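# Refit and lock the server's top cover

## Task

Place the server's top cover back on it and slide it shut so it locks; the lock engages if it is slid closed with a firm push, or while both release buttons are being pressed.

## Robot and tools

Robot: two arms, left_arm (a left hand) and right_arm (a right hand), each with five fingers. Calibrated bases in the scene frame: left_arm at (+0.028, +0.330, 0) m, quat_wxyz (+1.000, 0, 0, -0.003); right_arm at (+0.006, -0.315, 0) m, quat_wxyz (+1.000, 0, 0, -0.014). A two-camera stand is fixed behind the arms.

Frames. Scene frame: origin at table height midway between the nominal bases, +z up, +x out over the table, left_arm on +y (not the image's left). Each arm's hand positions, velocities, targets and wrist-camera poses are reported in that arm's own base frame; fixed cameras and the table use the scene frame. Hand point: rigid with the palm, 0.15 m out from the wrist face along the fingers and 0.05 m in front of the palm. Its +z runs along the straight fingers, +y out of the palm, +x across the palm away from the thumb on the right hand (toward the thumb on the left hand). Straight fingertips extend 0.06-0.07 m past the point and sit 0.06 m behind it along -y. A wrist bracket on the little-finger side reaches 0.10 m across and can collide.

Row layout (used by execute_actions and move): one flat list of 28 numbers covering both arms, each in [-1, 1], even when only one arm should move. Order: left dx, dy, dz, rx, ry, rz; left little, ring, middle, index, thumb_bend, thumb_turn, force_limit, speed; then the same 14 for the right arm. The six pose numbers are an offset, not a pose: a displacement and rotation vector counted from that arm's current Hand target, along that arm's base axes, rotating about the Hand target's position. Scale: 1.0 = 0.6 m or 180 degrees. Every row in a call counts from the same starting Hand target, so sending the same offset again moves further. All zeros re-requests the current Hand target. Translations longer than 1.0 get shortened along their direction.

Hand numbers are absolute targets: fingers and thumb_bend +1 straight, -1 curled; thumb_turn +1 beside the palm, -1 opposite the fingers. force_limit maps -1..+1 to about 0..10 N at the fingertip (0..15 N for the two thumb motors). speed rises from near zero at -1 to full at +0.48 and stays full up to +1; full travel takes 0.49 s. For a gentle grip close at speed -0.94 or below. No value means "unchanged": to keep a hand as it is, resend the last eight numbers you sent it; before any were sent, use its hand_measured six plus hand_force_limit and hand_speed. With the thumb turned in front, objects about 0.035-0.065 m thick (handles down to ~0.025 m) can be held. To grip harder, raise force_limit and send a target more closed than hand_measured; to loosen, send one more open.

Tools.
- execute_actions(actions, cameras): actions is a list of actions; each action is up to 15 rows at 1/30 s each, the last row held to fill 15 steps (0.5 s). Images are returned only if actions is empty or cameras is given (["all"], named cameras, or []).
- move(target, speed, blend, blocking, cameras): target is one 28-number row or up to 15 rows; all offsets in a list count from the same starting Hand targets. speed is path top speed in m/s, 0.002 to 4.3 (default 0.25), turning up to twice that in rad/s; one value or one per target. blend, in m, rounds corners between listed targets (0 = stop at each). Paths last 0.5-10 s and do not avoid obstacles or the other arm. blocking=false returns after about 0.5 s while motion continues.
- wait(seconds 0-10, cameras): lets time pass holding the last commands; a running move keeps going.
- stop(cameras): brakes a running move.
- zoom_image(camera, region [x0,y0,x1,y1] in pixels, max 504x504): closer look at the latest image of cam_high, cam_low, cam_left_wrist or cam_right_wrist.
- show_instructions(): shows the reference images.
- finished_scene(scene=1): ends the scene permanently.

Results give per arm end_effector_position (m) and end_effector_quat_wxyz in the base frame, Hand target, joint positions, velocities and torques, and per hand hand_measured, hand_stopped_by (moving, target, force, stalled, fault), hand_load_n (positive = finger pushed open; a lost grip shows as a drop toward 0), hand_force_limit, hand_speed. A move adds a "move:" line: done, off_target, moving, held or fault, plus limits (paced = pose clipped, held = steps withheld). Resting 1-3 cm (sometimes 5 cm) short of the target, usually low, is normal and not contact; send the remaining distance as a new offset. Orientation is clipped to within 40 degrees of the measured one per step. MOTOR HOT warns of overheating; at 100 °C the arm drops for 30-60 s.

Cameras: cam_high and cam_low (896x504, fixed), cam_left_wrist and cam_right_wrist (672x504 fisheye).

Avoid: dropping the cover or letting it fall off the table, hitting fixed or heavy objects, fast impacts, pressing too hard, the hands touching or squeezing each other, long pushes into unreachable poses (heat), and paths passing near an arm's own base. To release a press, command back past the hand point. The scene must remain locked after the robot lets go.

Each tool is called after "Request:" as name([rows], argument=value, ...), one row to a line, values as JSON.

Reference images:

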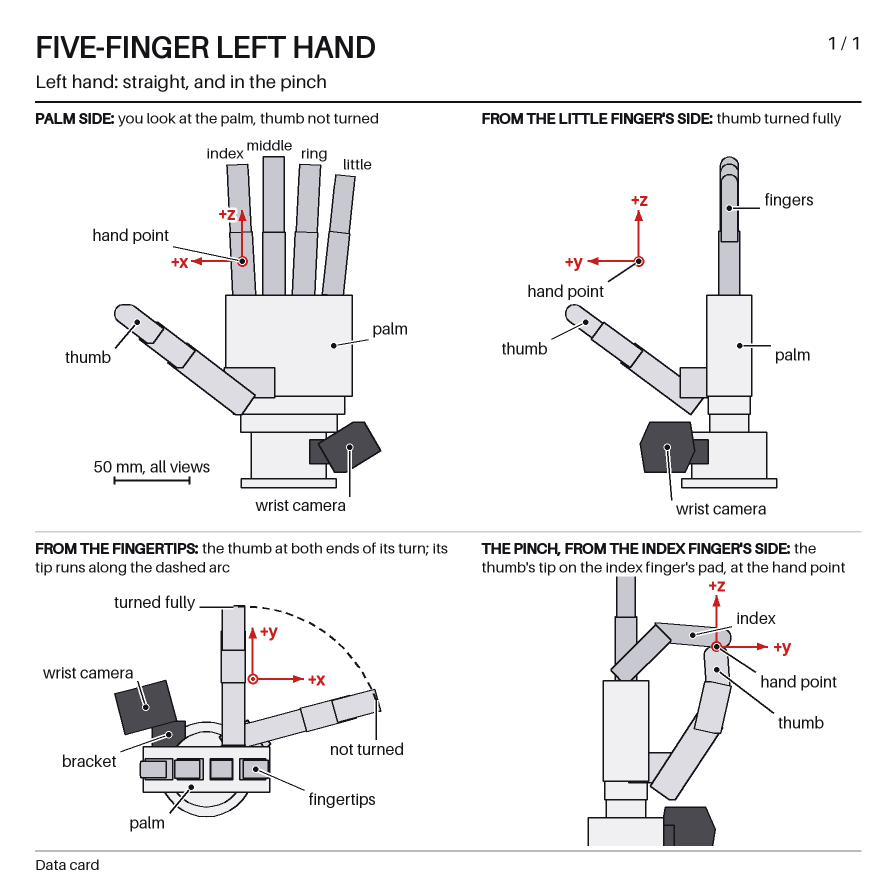

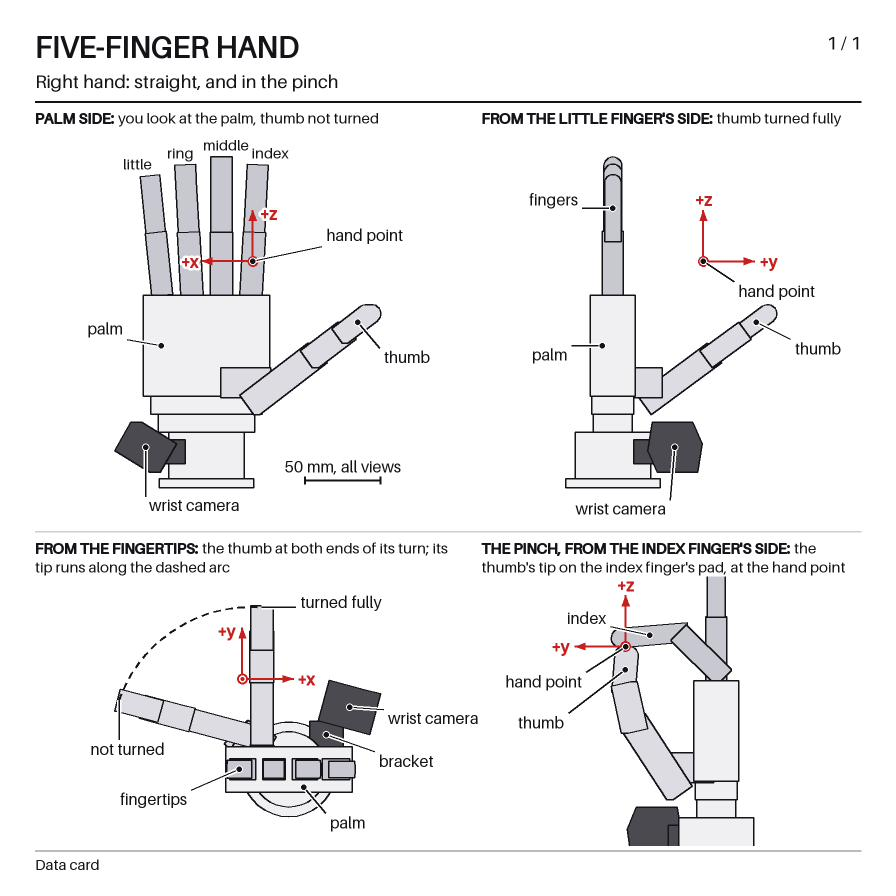

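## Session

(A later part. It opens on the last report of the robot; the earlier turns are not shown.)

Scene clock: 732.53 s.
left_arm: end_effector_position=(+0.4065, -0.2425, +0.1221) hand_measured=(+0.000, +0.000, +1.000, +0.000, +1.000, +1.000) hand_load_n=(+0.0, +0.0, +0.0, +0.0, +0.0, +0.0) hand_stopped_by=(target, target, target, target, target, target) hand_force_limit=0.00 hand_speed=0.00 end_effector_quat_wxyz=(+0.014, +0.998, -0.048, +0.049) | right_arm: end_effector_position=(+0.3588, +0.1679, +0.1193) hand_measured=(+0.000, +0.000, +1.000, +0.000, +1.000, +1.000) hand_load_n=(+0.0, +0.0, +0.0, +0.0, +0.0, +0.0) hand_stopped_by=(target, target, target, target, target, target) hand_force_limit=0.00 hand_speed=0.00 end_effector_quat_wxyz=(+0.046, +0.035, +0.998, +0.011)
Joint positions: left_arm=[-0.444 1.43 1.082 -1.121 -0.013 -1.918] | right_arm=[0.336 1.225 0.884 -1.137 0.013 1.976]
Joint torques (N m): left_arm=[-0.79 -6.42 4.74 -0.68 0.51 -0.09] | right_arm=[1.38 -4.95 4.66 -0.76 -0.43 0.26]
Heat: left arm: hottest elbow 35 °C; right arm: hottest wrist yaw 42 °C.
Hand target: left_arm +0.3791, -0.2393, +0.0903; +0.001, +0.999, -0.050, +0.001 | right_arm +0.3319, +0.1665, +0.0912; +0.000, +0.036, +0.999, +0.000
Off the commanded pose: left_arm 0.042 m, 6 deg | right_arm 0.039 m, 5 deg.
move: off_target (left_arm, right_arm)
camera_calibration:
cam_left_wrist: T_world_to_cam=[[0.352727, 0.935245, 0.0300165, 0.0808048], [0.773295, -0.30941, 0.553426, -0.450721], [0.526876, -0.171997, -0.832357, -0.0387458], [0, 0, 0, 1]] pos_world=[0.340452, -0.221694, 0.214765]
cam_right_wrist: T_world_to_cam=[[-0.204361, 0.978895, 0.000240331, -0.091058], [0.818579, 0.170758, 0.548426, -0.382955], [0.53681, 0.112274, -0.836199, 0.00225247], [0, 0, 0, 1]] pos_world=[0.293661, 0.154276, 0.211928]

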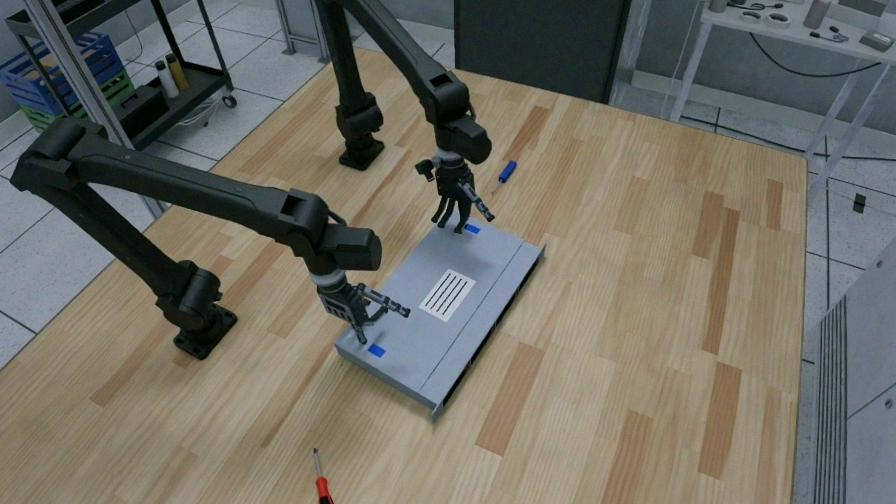

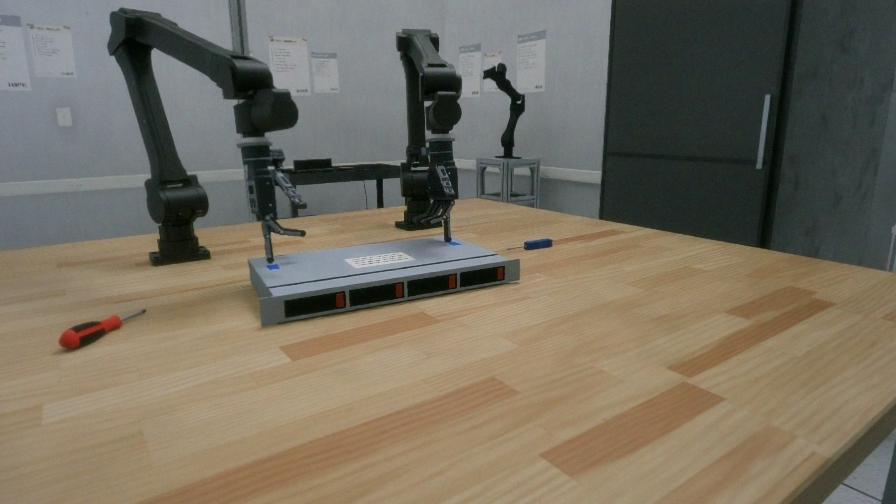

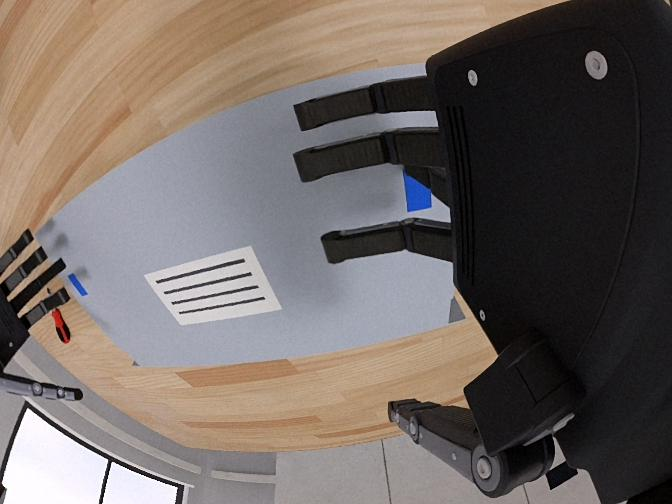

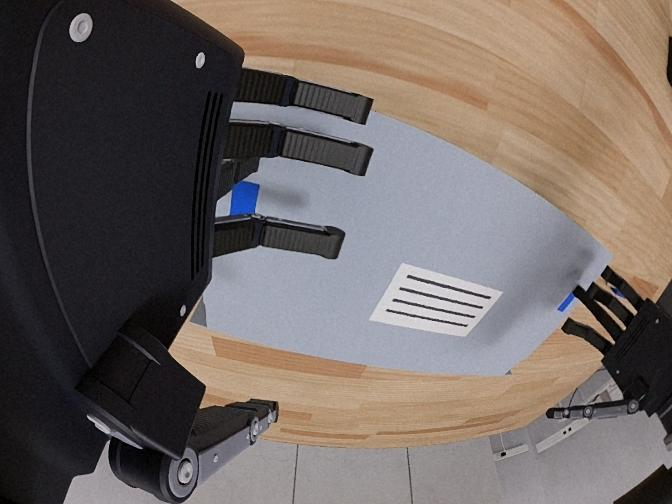

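Request:
move([
  [0,0,0.06,0,0,0,0,0,1,0,1,1,0,0,0.0,0.0,0.06,0,0,0,0,0,1,0,1,1,0,0],
  [0.2,0,0.06,0,0,0,0,0,1,0,1,1,0,0,0.23,-0.03,0.06,0,0,0,0,0,1,0,1,1,0,0],
], speed=0.15, blend=[0.02,0], cameras=["all"])

Request:
zoom_image(camera="cam_right_wrist", region=[200, 150, 420, 300])

Request:
zoom_image(camera="cam_left_wrist", region=[260, 130, 460, 300])

Scene clock: 739.80 s.
left_arm: end_effector_position=(+0.4787, -0.2374, +0.1195) hand_measured=(+0.000, +0.000, +1.000, +0.000, +1.000, +1.000) hand_load_n=(+0.0, +0.0, +0.0, +0.0, +0.0, +0.0) hand_stopped_by=(target, target, target, target, target, target) hand_force_limit=0.00 hand_speed=0.00 end_effector_quat_wxyz=(-0.003, +0.999, -0.049, -0.013) | right_arm: end_effector_position=(+0.4494, +0.1485, +0.1183) hand_measured=(+0.000, +0.000, +1.000, +0.000, +1.000, +1.000) hand_load_n=(+0.0, +0.0, +0.5, +0.0, +0.0, +0.0) hand_stopped_by=(target, target, target, target, target, target) hand_force_limit=0.00 hand_speed=0.00 end_effector_quat_wxyz=(-0.014, +0.041, +0.999, -0.002)
Joint positions: left_arm=[-0.365 1.674 1.377 -1.301 0.003 -1.837] | right_arm=[0.216 1.52 1.188 -1.268 -0.003 1.868]
Joint torques (N m): left_arm=[1.2 -9.76 12.34 0.58 -0.09 0.11] | right_arm=[-0.67 -8.23 11.81 0.25 0.16 -0.15]
Heat: left arm: hottest elbow 35 °C; right arm: hottest wrist yaw 42 °C.
Hand target: left_arm +0.4989, -0.2393, +0.1262; +0.001, +0.999, -0.051, +0.001 | right_arm +0.4700, +0.1485, +0.1274; +0.000, +0.036, +0.999, +0.000
Off the commanded pose: left_arm 0.022 m, 2 deg | right_arm 0.022 m, 2 deg.
move: off_target (left_arm, right_arm); blend cut to 0.0172 m at target 1
camera_calibration:
cam_left_wrist: T_world_to_cam=[[0.357989, 0.93345, 0.0226798, 0.0485617], [0.833606, -0.330452, 0.442608, -0.524157], [0.420647, -0.139543, -0.896428, -0.0118753], [0, 0, 0, 1]] pos_world=[0.424552, -0.220196, 0.22025]
cam_right_wrist: T_world_to_cam=[[-0.192824, 0.981225, 0.00417231, -0.0595844], [0.880564, 0.171163, 0.441938, -0.468574], [0.432927, 0.0888901, -0.897036, 0.012368], [0, 0, 0, 1]] pos_world=[0.395766, 0.137569, 0.218424]

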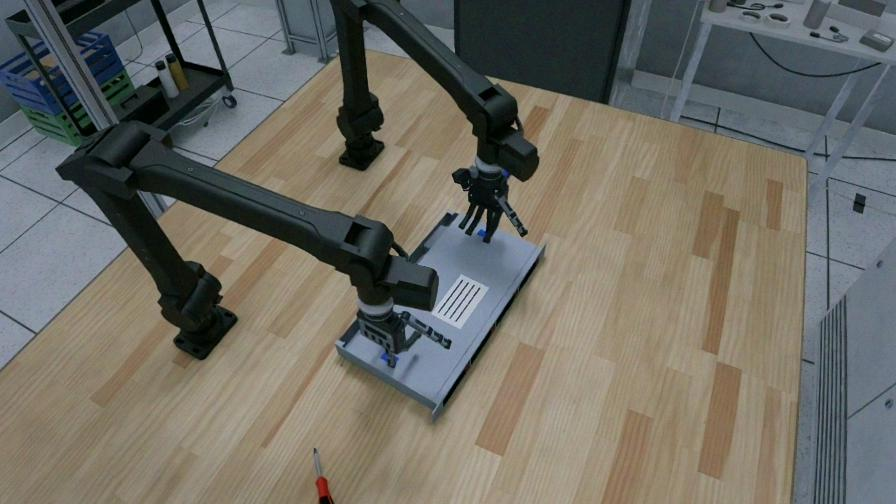

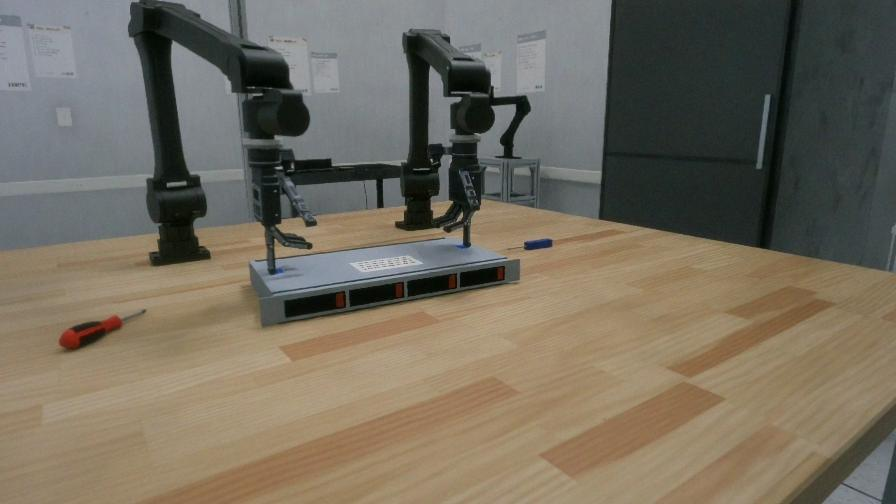

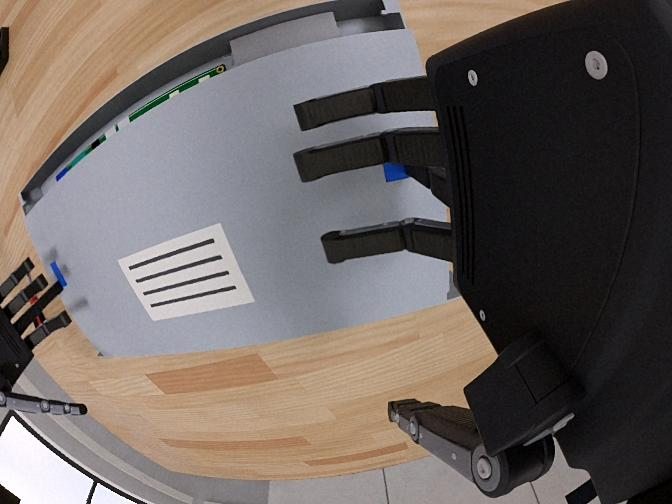

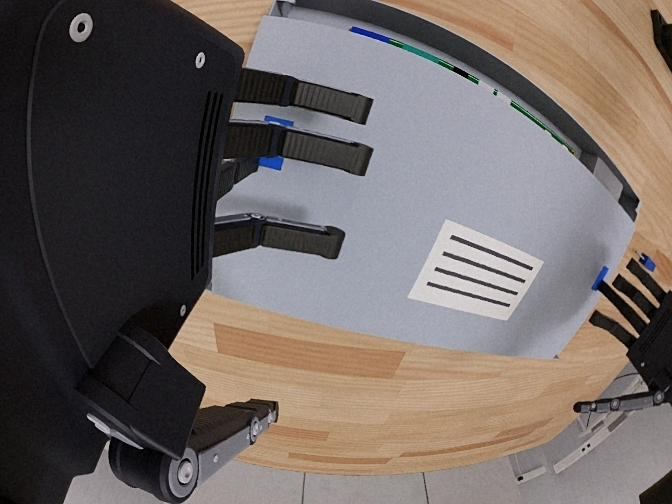

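Scaled by 2.291 from the camera's 672x504 image, which has a finer 960x720 frame.

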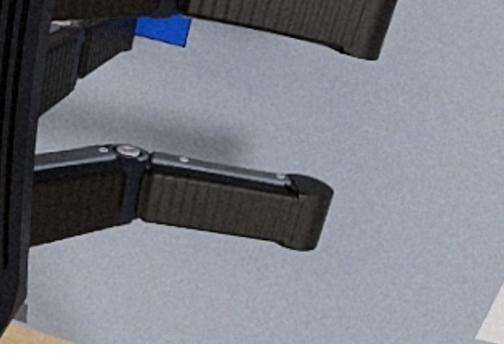

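Scaled by 2.520 from the camera's 672x504 image, which has a finer 960x720 frame.

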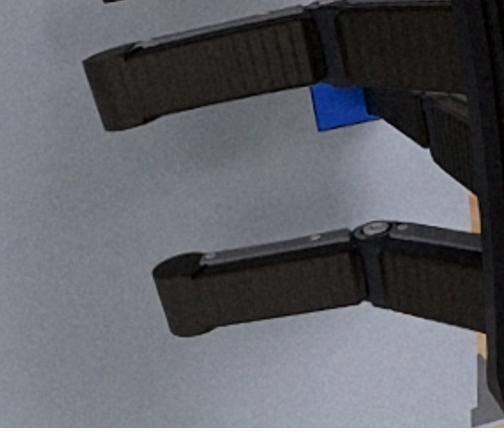

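Request:
move([
  [0,0,0.1,0,0,0,0,0,1,0,1,1,0,0,0.0,0.0,0.1,0,0,0,1,1,1,1,1,1,0,0],
  [-0.1,0,0.1,0,0,0,0,0,1,0,1,1,0,0,-0.23,-0.09,0.1,0,0,0,1,1,1,1,1,1,0,0],
  [-0.1,0,0.1,0,0,0,0,0,1,0,1,1,0,0,-0.23,-0.09,-0.045,0,0,0,1,1,1,1,1,1,0,0],
], speed=0.15, cameras=["all"])

Request:
zoom_image(camera="cam_right_wrist", region=[250, 60, 450, 260])

Request:
zoom_image(camera="cam_high", region=[320, 190, 560, 430])

Scene clock: 753.10 s.
left_arm: end_effector_position=(+0.4385, -0.2362, +0.1784) hand_measured=(+0.000, +0.000, +1.000, +0.000, +1.000, +1.000) hand_load_n=(+0.0, +0.0, +0.0, +0.0, +0.0, +0.0) hand_stopped_by=(target, target, target, target, target, target) hand_force_limit=0.00 hand_speed=0.00 end_effector_quat_wxyz=(-0.003, +0.999, -0.053, -0.011) | right_arm: end_effector_position=(+0.3311, +0.0972, +0.1030) hand_measured=(+1.000, +1.000, +1.000, +1.000, +1.000, +1.000) hand_load_n=(+0.0, +0.0, +0.0, +0.0, +0.0, -0.5) hand_stopped_by=(target, target, target, target, target, target) hand_force_limit=0.00 hand_speed=0.00 end_effector_quat_wxyz=(-0.001, +0.040, +0.999, +0.001)
Joint positions: left_arm=[-0.394 1.541 1.374 -1.426 0.003 -1.859] | right_arm=[0.134 1.184 0.82 -1.21 -0.002 1.785]
Joint torques (N m): left_arm=[-0.21 -11.81 8.5 0.7 -0.05 -0.11] | right_arm=[0.26 -4.89 7.54 0.57 0.11 -0.16]
Heat: left arm: hottest elbow 36 °C; right arm: hottest wrist yaw 41 °C.
Hand target: left_arm +0.4390, -0.2394, +0.1861; +0.001, +0.999, -0.051, +0.001 | right_arm +0.3319, +0.0943, +0.1002; +0.000, +0.036, +0.999, +0.000
Off the commanded pose: left_arm 0.008 m, 1 deg | right_arm 0.004 m, 0 deg.
move: done
camera_calibration:
cam_left_wrist: T_world_to_cam=[[0.363591, 0.931258, 0.0236492, 0.0573967], [0.830027, -0.335384, 0.445615, -0.516507], [0.422914, -0.142392, -0.894913, 0.0560353], [0, 0, 0, 1]] pos_world=[0.384148, -0.2187, 0.278952]
cam_right_wrist: T_world_to_cam=[[-0.194053, 0.980985, 0.00347824, -0.0314007], [0.868157, 0.170081, 0.466235, -0.347161], [0.456778, 0.0934941, -0.884654, 0.0446881], [0, 0, 0, 1]] pos_world=[0.274885, 0.0856712, 0.201501]

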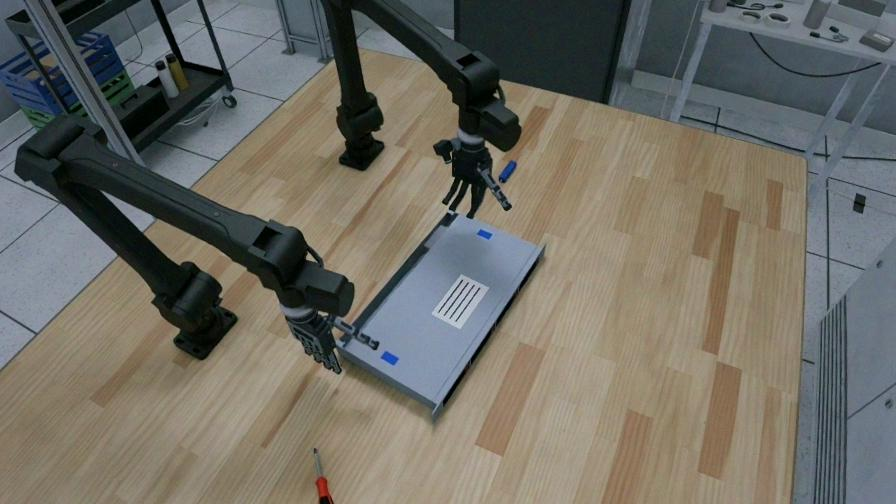

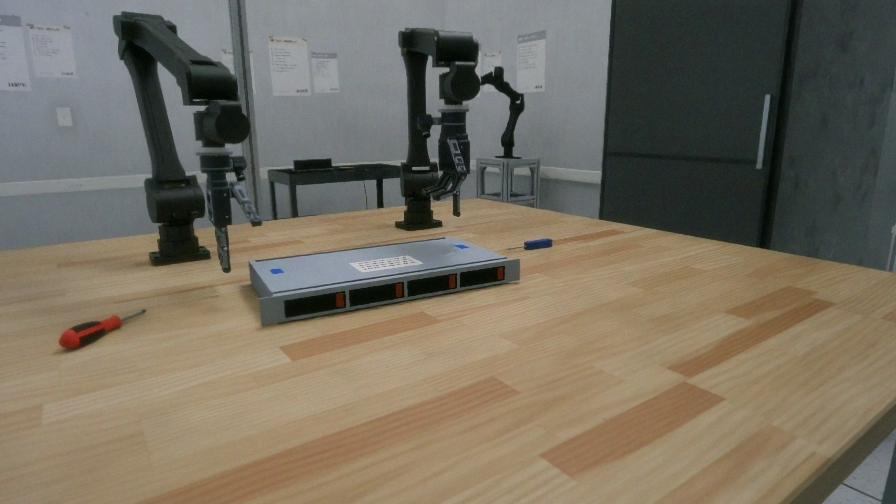

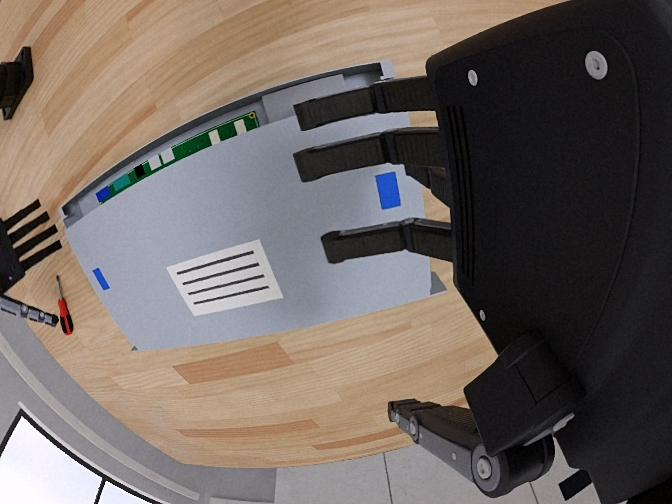

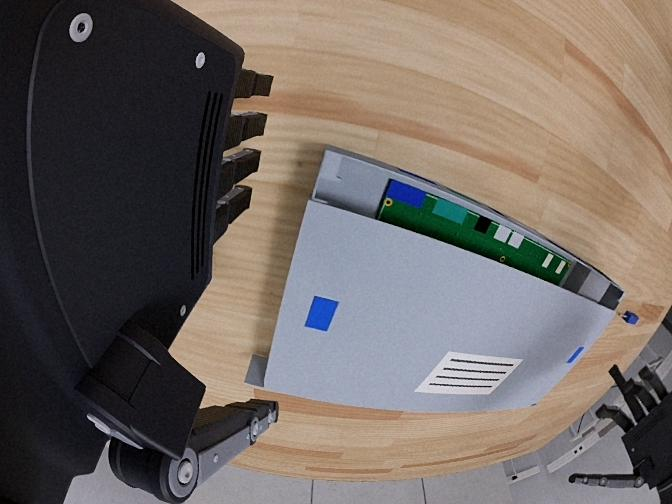

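Scaled by 2.520 from the camera's 672x504 image, which has a finer 960x720 frame.

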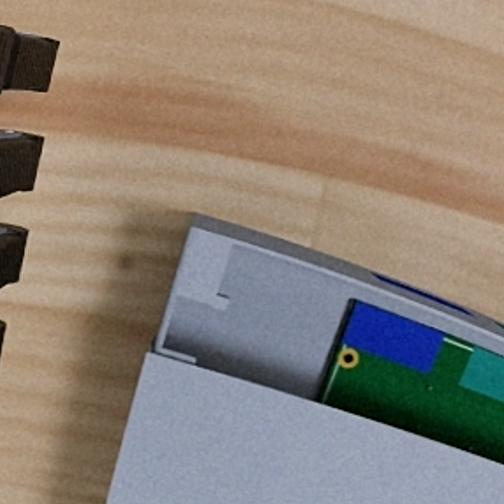

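Scaled by 2.100 from the camera's 896x504 image, which has a finer 1280x720 frame.

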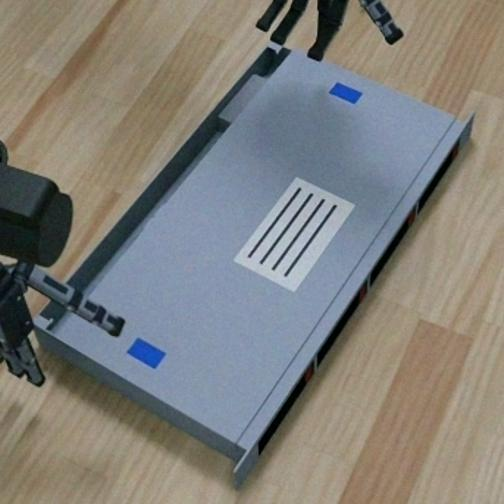

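Request:
move([
  [0.02,0.107,0,0,0,0,1,1,1,1,1,1,0,0,0.1,-0.01,0.015,0,0,0,1,1,1,1,1,1,0,0],
  [0.127,0.107,0,0,0,0,1,1,1,1,1,1,0,0,0.218,-0.01,0.015,0,0,0,1,1,1,1,1,1,0,0],
  [0.127,0.107,-0.125,0,0,0,1,1,1,1,1,1,0,0,0.218,-0.01,0.015,0,0,0,1,1,1,1,1,1,0,0],
  [0.127,-0.027,-0.122,-0.04,-0.02,-0.005,1,1,1,1,1,1,0,0,0.218,0.1145,0.02,0.04,-0.02,0,1,1,1,1,1,1,0,0],
], speed=[0.15,0.15,0.15,0.06], blend=[0.02,0.01,0,0], cameras=["cam_low","cam_left_wrist","cam_right_wrist"])

Scene clock: 790.17 s.
left_arm: end_effector_position=(+0.5160, -0.2127, +0.1040) hand_measured=(+1.000, +1.000, +1.000, +1.000, +1.000, +1.000) hand_load_n=(+0.5, +0.5, +0.0, +0.0, +0.0, +0.0) hand_stopped_by=(target, target, target, target, target, target) hand_force_limit=0.00 hand_speed=0.00 end_effector_quat_wxyz=(+0.030, +0.998, -0.049, +0.019) | right_arm: end_effector_position=(+0.4489, +0.1217, +0.0968) hand_measured=(+1.000, +1.000, +1.000, +1.000, +1.000, +1.000) hand_load_n=(+0.0, +1.5, +1.0, +0.0, +0.0, +0.0) hand_stopped_by=(target, target, target, target, target, target) hand_force_limit=0.00 hand_speed=0.00 end_effector_quat_wxyz=(-0.004, +0.051, +0.998, +0.026)
Joint positions: left_arm=[-0.276 1.707 1.361 -1.173 0.05 -1.751] | right_arm=[0.133 1.508 1.102 -1.163 -0.053 1.805]
Joint torques (N m): left_arm=[-4.25 -12.92 8.65 1.96 2.22 -0.38] | right_arm=[5.42 -9.99 8.57 2.32 -2.31 0.33]
Heat: left arm: hottest elbow 36 °C; right arm: hottest wrist yaw 39 °C.
Hand target: left_arm +0.5152, -0.2556, +0.1131; +0.062, +0.996, -0.058, +0.035 | right_arm +0.4627, +0.1632, +0.1123; +0.029, +0.036, +0.997, +0.064
Off the commanded pose: left_arm 0.044 m, 4 deg | right_arm 0.046 m, 6 deg.
move: off_target (left_arm, right_arm)
camera_calibration:
cam_left_wrist: T_world_to_cam=[[0.355991, 0.934276, -0.0199682, 0.0181346], [0.805007, -0.295743, 0.514296, -0.525546], [0.474589, -0.199159, -0.85738, -0.0824739], [0, 0, 0, 1]] pos_world=[0.455753, -0.188795, 0.199937]
cam_right_wrist: T_world_to_cam=[[-0.172935, 0.983436, 0.0542925, -0.047334], [0.873011, 0.12753, 0.470731, -0.44811], [0.456009, 0.128804, -0.880605, -0.0211624], [0, 0, 0, 1]] pos_world=[0.392669, 0.106423, 0.194873]
Images, in order (width x height): cam_low 896x504, cam_left_wrist 672x504, cam_right_wrist 672x504.

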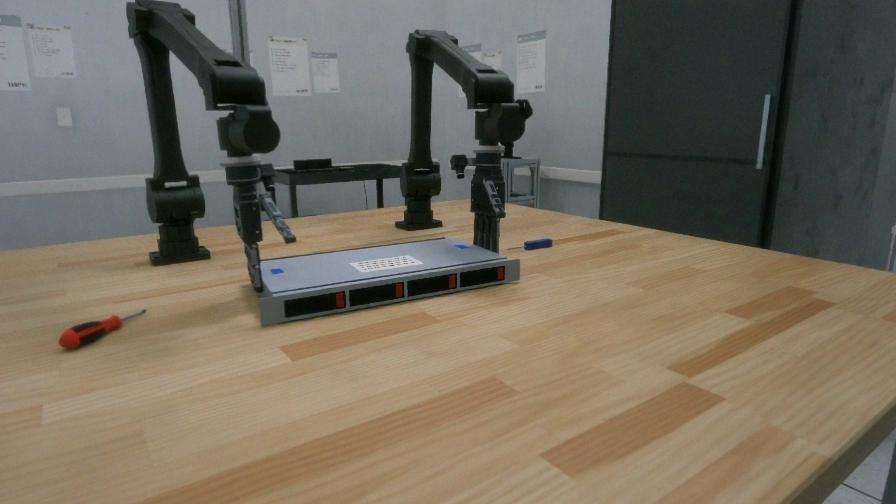

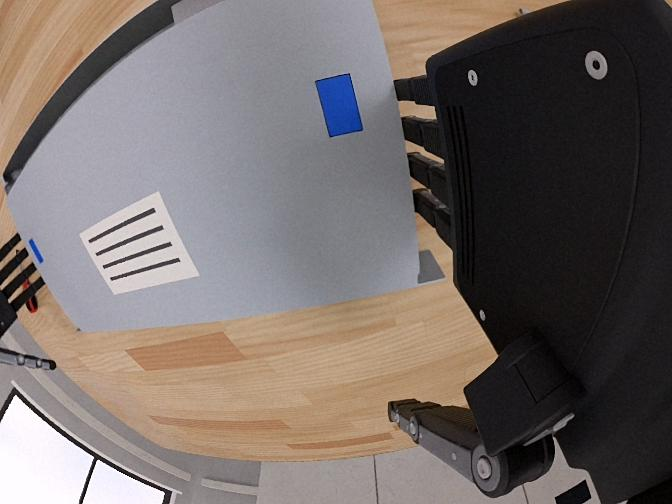

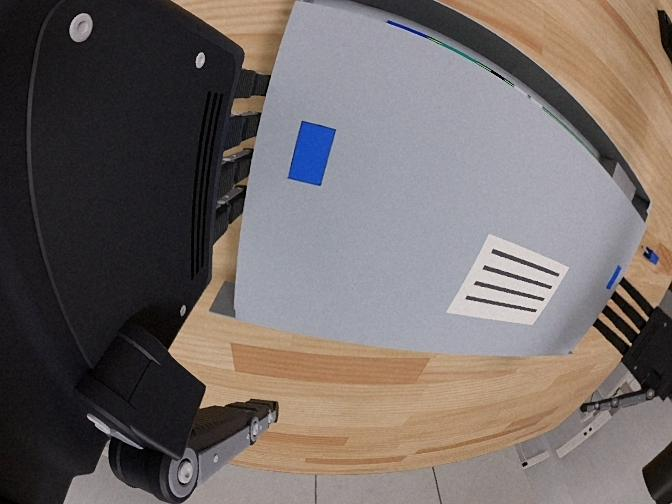

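Request:
move(target=[-0.09,0.009,0.01,0,0,0,1,1,1,1,1,1,0,0,-0.09,0.007,0.01,0,0,0,1,1,1,1,1,1,0,0], speed=0.05, cameras=["cam_high","cam_low","cam_left_wrist","cam_right_wrist"])

Request:
zoom_image(camera="cam_high", region=[320, 190, 560, 430])

Scene clock: 794.60 s.
left_arm: end_effector_position=(+0.4801, -0.2077, +0.1064) hand_measured=(+1.000, +1.000, +1.000, +1.000, +1.000, +1.000) hand_load_n=(+1.0, +0.5, +0.0, +0.0, -0.5, +0.0) hand_stopped_by=(target, target, target, target, target, target) hand_force_limit=0.00 hand_speed=0.00 end_effector_quat_wxyz=(+0.031, +0.998, -0.045, +0.038) | right_arm: end_effector_position=(+0.4133, +0.1256, +0.0984) hand_measured=(+1.000, +1.000, +1.000, +1.000, +1.000, +1.000) hand_load_n=(+0.0, +2.0, +0.5, +0.0, +0.0, +0.0) hand_stopped_by=(target, target, target, target, target, target) hand_force_limit=0.00 hand_speed=0.00 end_effector_quat_wxyz=(+0.017, +0.053, +0.998, +0.022)
Joint positions: left_arm=[-0.291 1.594 1.218 -1.106 0.042 -1.773] | right_arm=[0.165 1.392 0.98 -1.117 -0.035 1.842]
Joint torques (N m): left_arm=[-5.13 -12.86 7.86 0.4 2.41 -0.41] | right_arm=[5.48 -9.76 8.17 0.36 -2.86 0.38]
Heat: left arm: hottest elbow 36 °C; right arm: hottest wrist yaw 41 °C.
Hand target: left_arm +0.4612, -0.2501, +0.1190; +0.062, +0.996, -0.058, +0.035 | right_arm +0.4088, +0.1673, +0.1184; +0.029, +0.036, +0.997, +0.064
Off the commanded pose: left_arm 0.048 m, 4 deg | right_arm 0.046 m, 5 deg.
move: off_target (left_arm, right_arm)
camera_calibration:
cam_left_wrist: T_world_to_cam=[[0.348916, 0.937097, -0.0103126, 0.0292725], [0.7877, -0.287293, 0.544969, -0.489586], [0.507726, -0.198272, -0.838393, -0.0802059], [0, 0, 0, 1]] pos_world=[0.416156, -0.183988, 0.199867]
cam_right_wrist: T_world_to_cam=[[-0.17002, 0.984771, 0.0363149, -0.0570549], [0.853655, 0.128772, 0.504668, -0.413756], [0.492307, 0.116804, -0.862549, -0.0192814], [0, 0, 0, 1]] pos_world=[0.352997, 0.111718, 0.19425]

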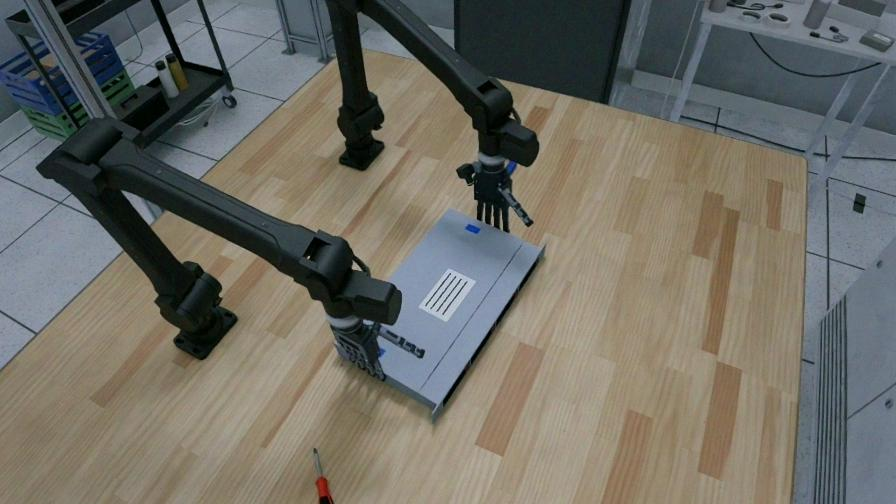

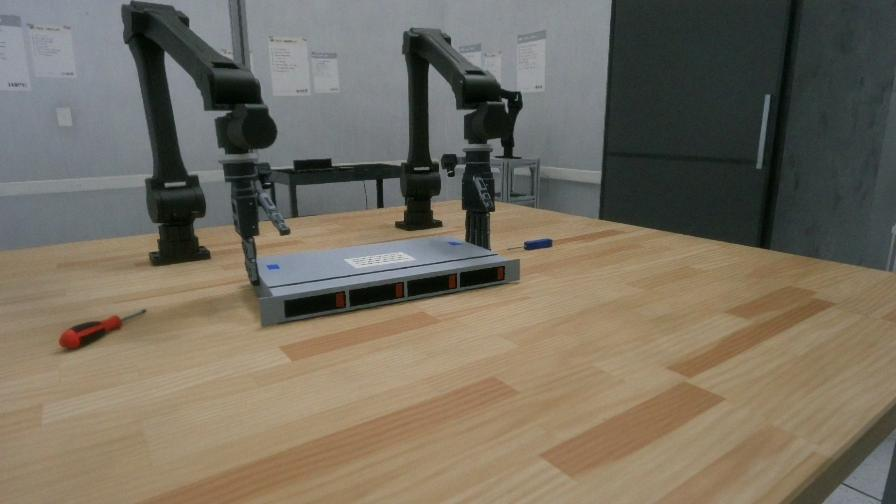

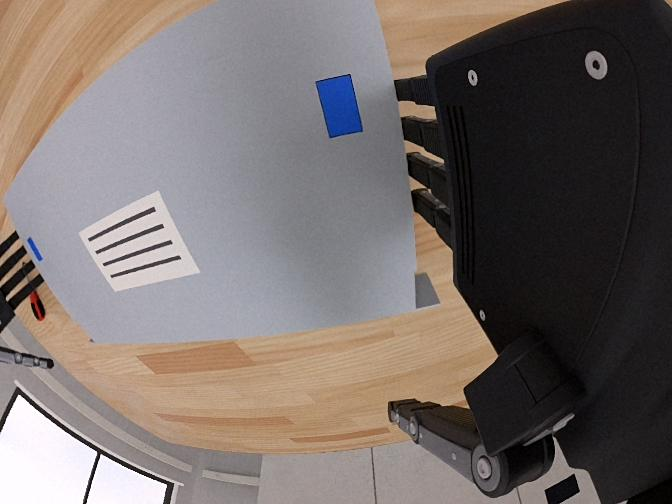

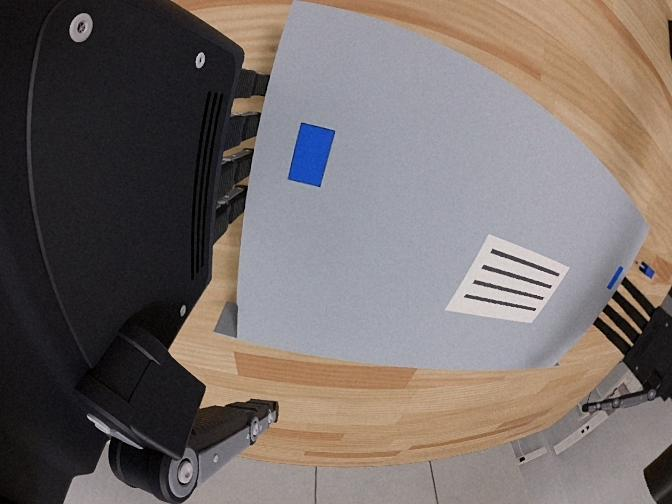

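Scaled by 2.100 from the camera's 896x504 image, which has a finer 1280x720 frame.

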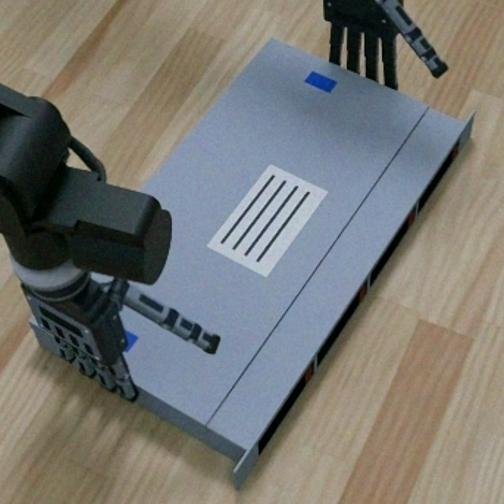

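Request:
move(target=[-0.04,0.004,0.01,0,0,0,1,1,1,1,1,1,0,0,-0.05,0.004,0.01,0,0,0,1,1,1,1,1,1,0,0], speed=0.05, cameras=["cam_high","cam_low","cam_left_wrist","cam_right_wrist"])

Request:
zoom_image(camera="cam_high", region=[320, 190, 560, 430])

Request:
zoom_image(camera="cam_low", region=[235, 200, 385, 330])

Scene clock: 799.80 s.
left_arm: end_effector_position=(+0.4583, -0.2051, +0.1133) hand_measured=(+1.000, +1.000, +1.000, +1.000, +1.000, +1.000) hand_load_n=(+0.5, +0.5, +0.0, +0.0, +0.0, +0.5) hand_stopped_by=(target, target, target, target, target, target) hand_force_limit=0.00 hand_speed=0.00 end_effector_quat_wxyz=(+0.030, +0.998, -0.041, +0.042) | right_arm: end_effector_position=(+0.3929, +0.1278, +0.1099) hand_measured=(+1.000, +1.000, +1.000, +1.000, +1.000, +1.000) hand_load_n=(+0.0, +2.0, +0.5, +0.0, +0.0, +0.0) hand_stopped_by=(target, target, target, target, target, target) hand_force_limit=0.00 hand_speed=0.00 end_effector_quat_wxyz=(+0.034, +0.054, +0.998, +0.020)
Joint positions: left_arm=[-0.303 1.528 1.159 -1.105 0.035 -1.792] | right_arm=[0.187 1.305 0.926 -1.116 -0.022 1.867]
Joint torques (N m): left_arm=[-5.3 -11.63 7.95 0.1 2.6 -0.33] | right_arm=[4.78 -8.59 7.92 -0.28 -3.1 0.37]
Heat: left arm: hottest elbow 36 °C; right arm: hottest wrist yaw 43 °C.
Hand target: left_arm +0.4373, -0.2476, +0.1250; +0.062, +0.996, -0.058, +0.035 | right_arm +0.3787, +0.1698, +0.1243; +0.029, +0.036, +0.997, +0.064
Off the commanded pose: left_arm 0.049 m, 4 deg | right_arm 0.047 m, 5 deg.
move: off_target (left_arm, right_arm)
camera_calibration:
cam_left_wrist: T_world_to_cam=[[0.341345, 0.939926, -0.00484416, 0.0379654], [0.785225, -0.282324, 0.551104, -0.473988], [0.516629, -0.19192, -0.834423, -0.0660676], [0, 0, 0, 1]] pos_world=[0.39336, -0.182182, 0.206272]
cam_right_wrist: T_world_to_cam=[[-0.167307, 0.985578, 0.0254028, -0.0629433], [0.836367, 0.128241, 0.532958, -0.398698], [0.522014, 0.110413, -0.84576, -0.0122476], [0, 0, 0, 1]] pos_world=[0.329321, 0.114517, 0.20373]

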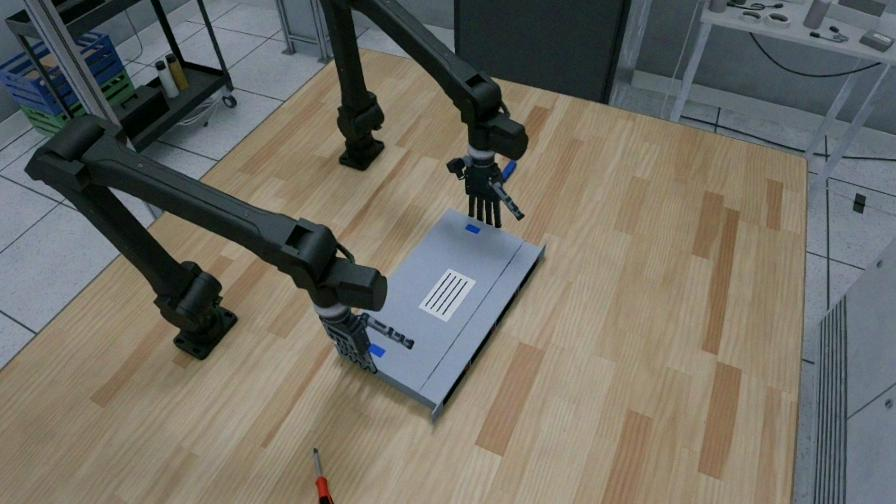

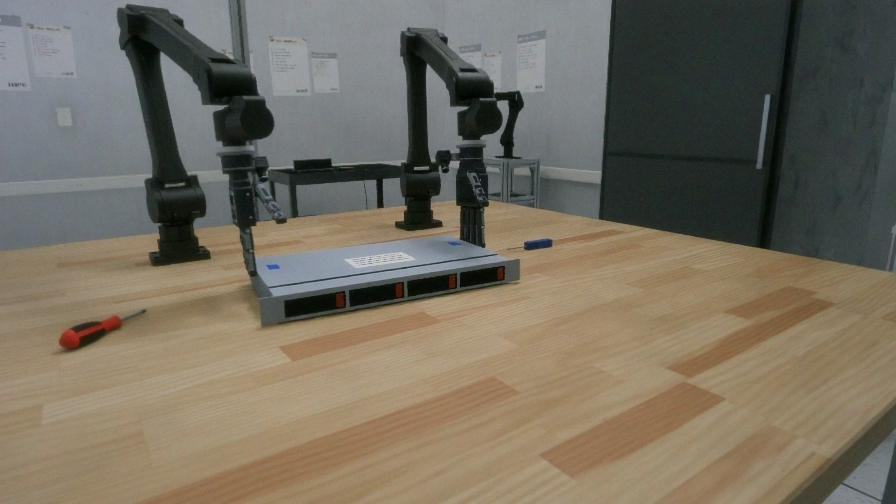

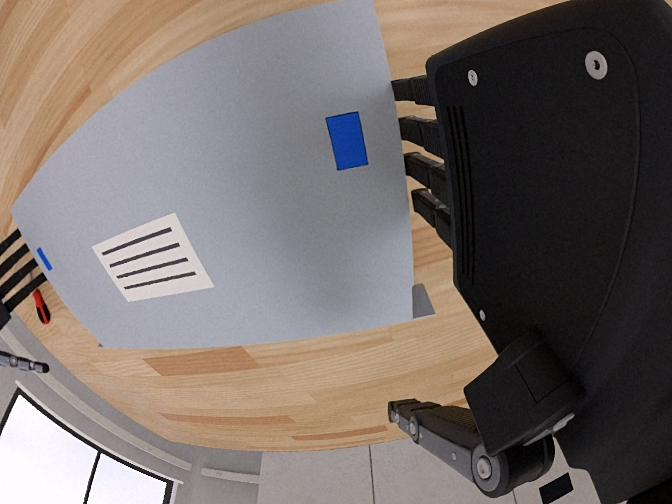

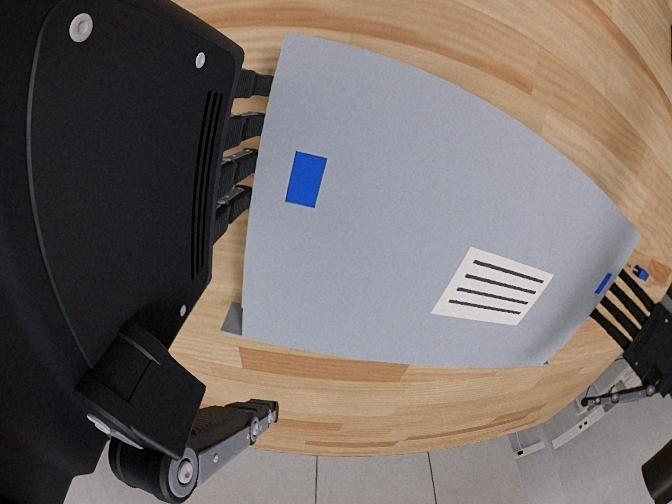

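Scaled by 2.100 from the camera's 896x504 image, which has a finer 1280x720 frame.

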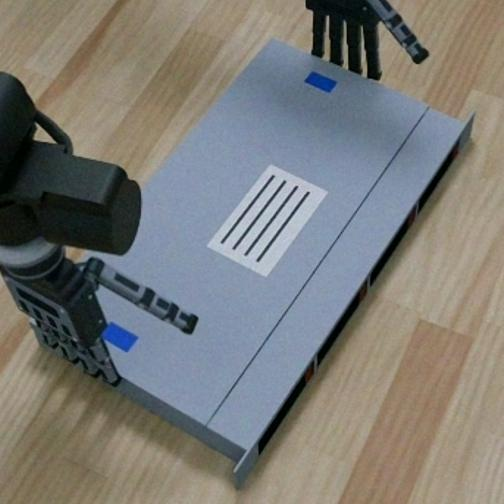

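Scaled by 3.360 from the camera's 896x504 image, which has a finer 1280x720 frame.

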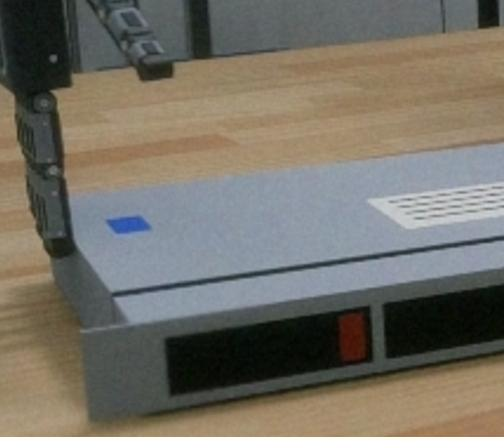

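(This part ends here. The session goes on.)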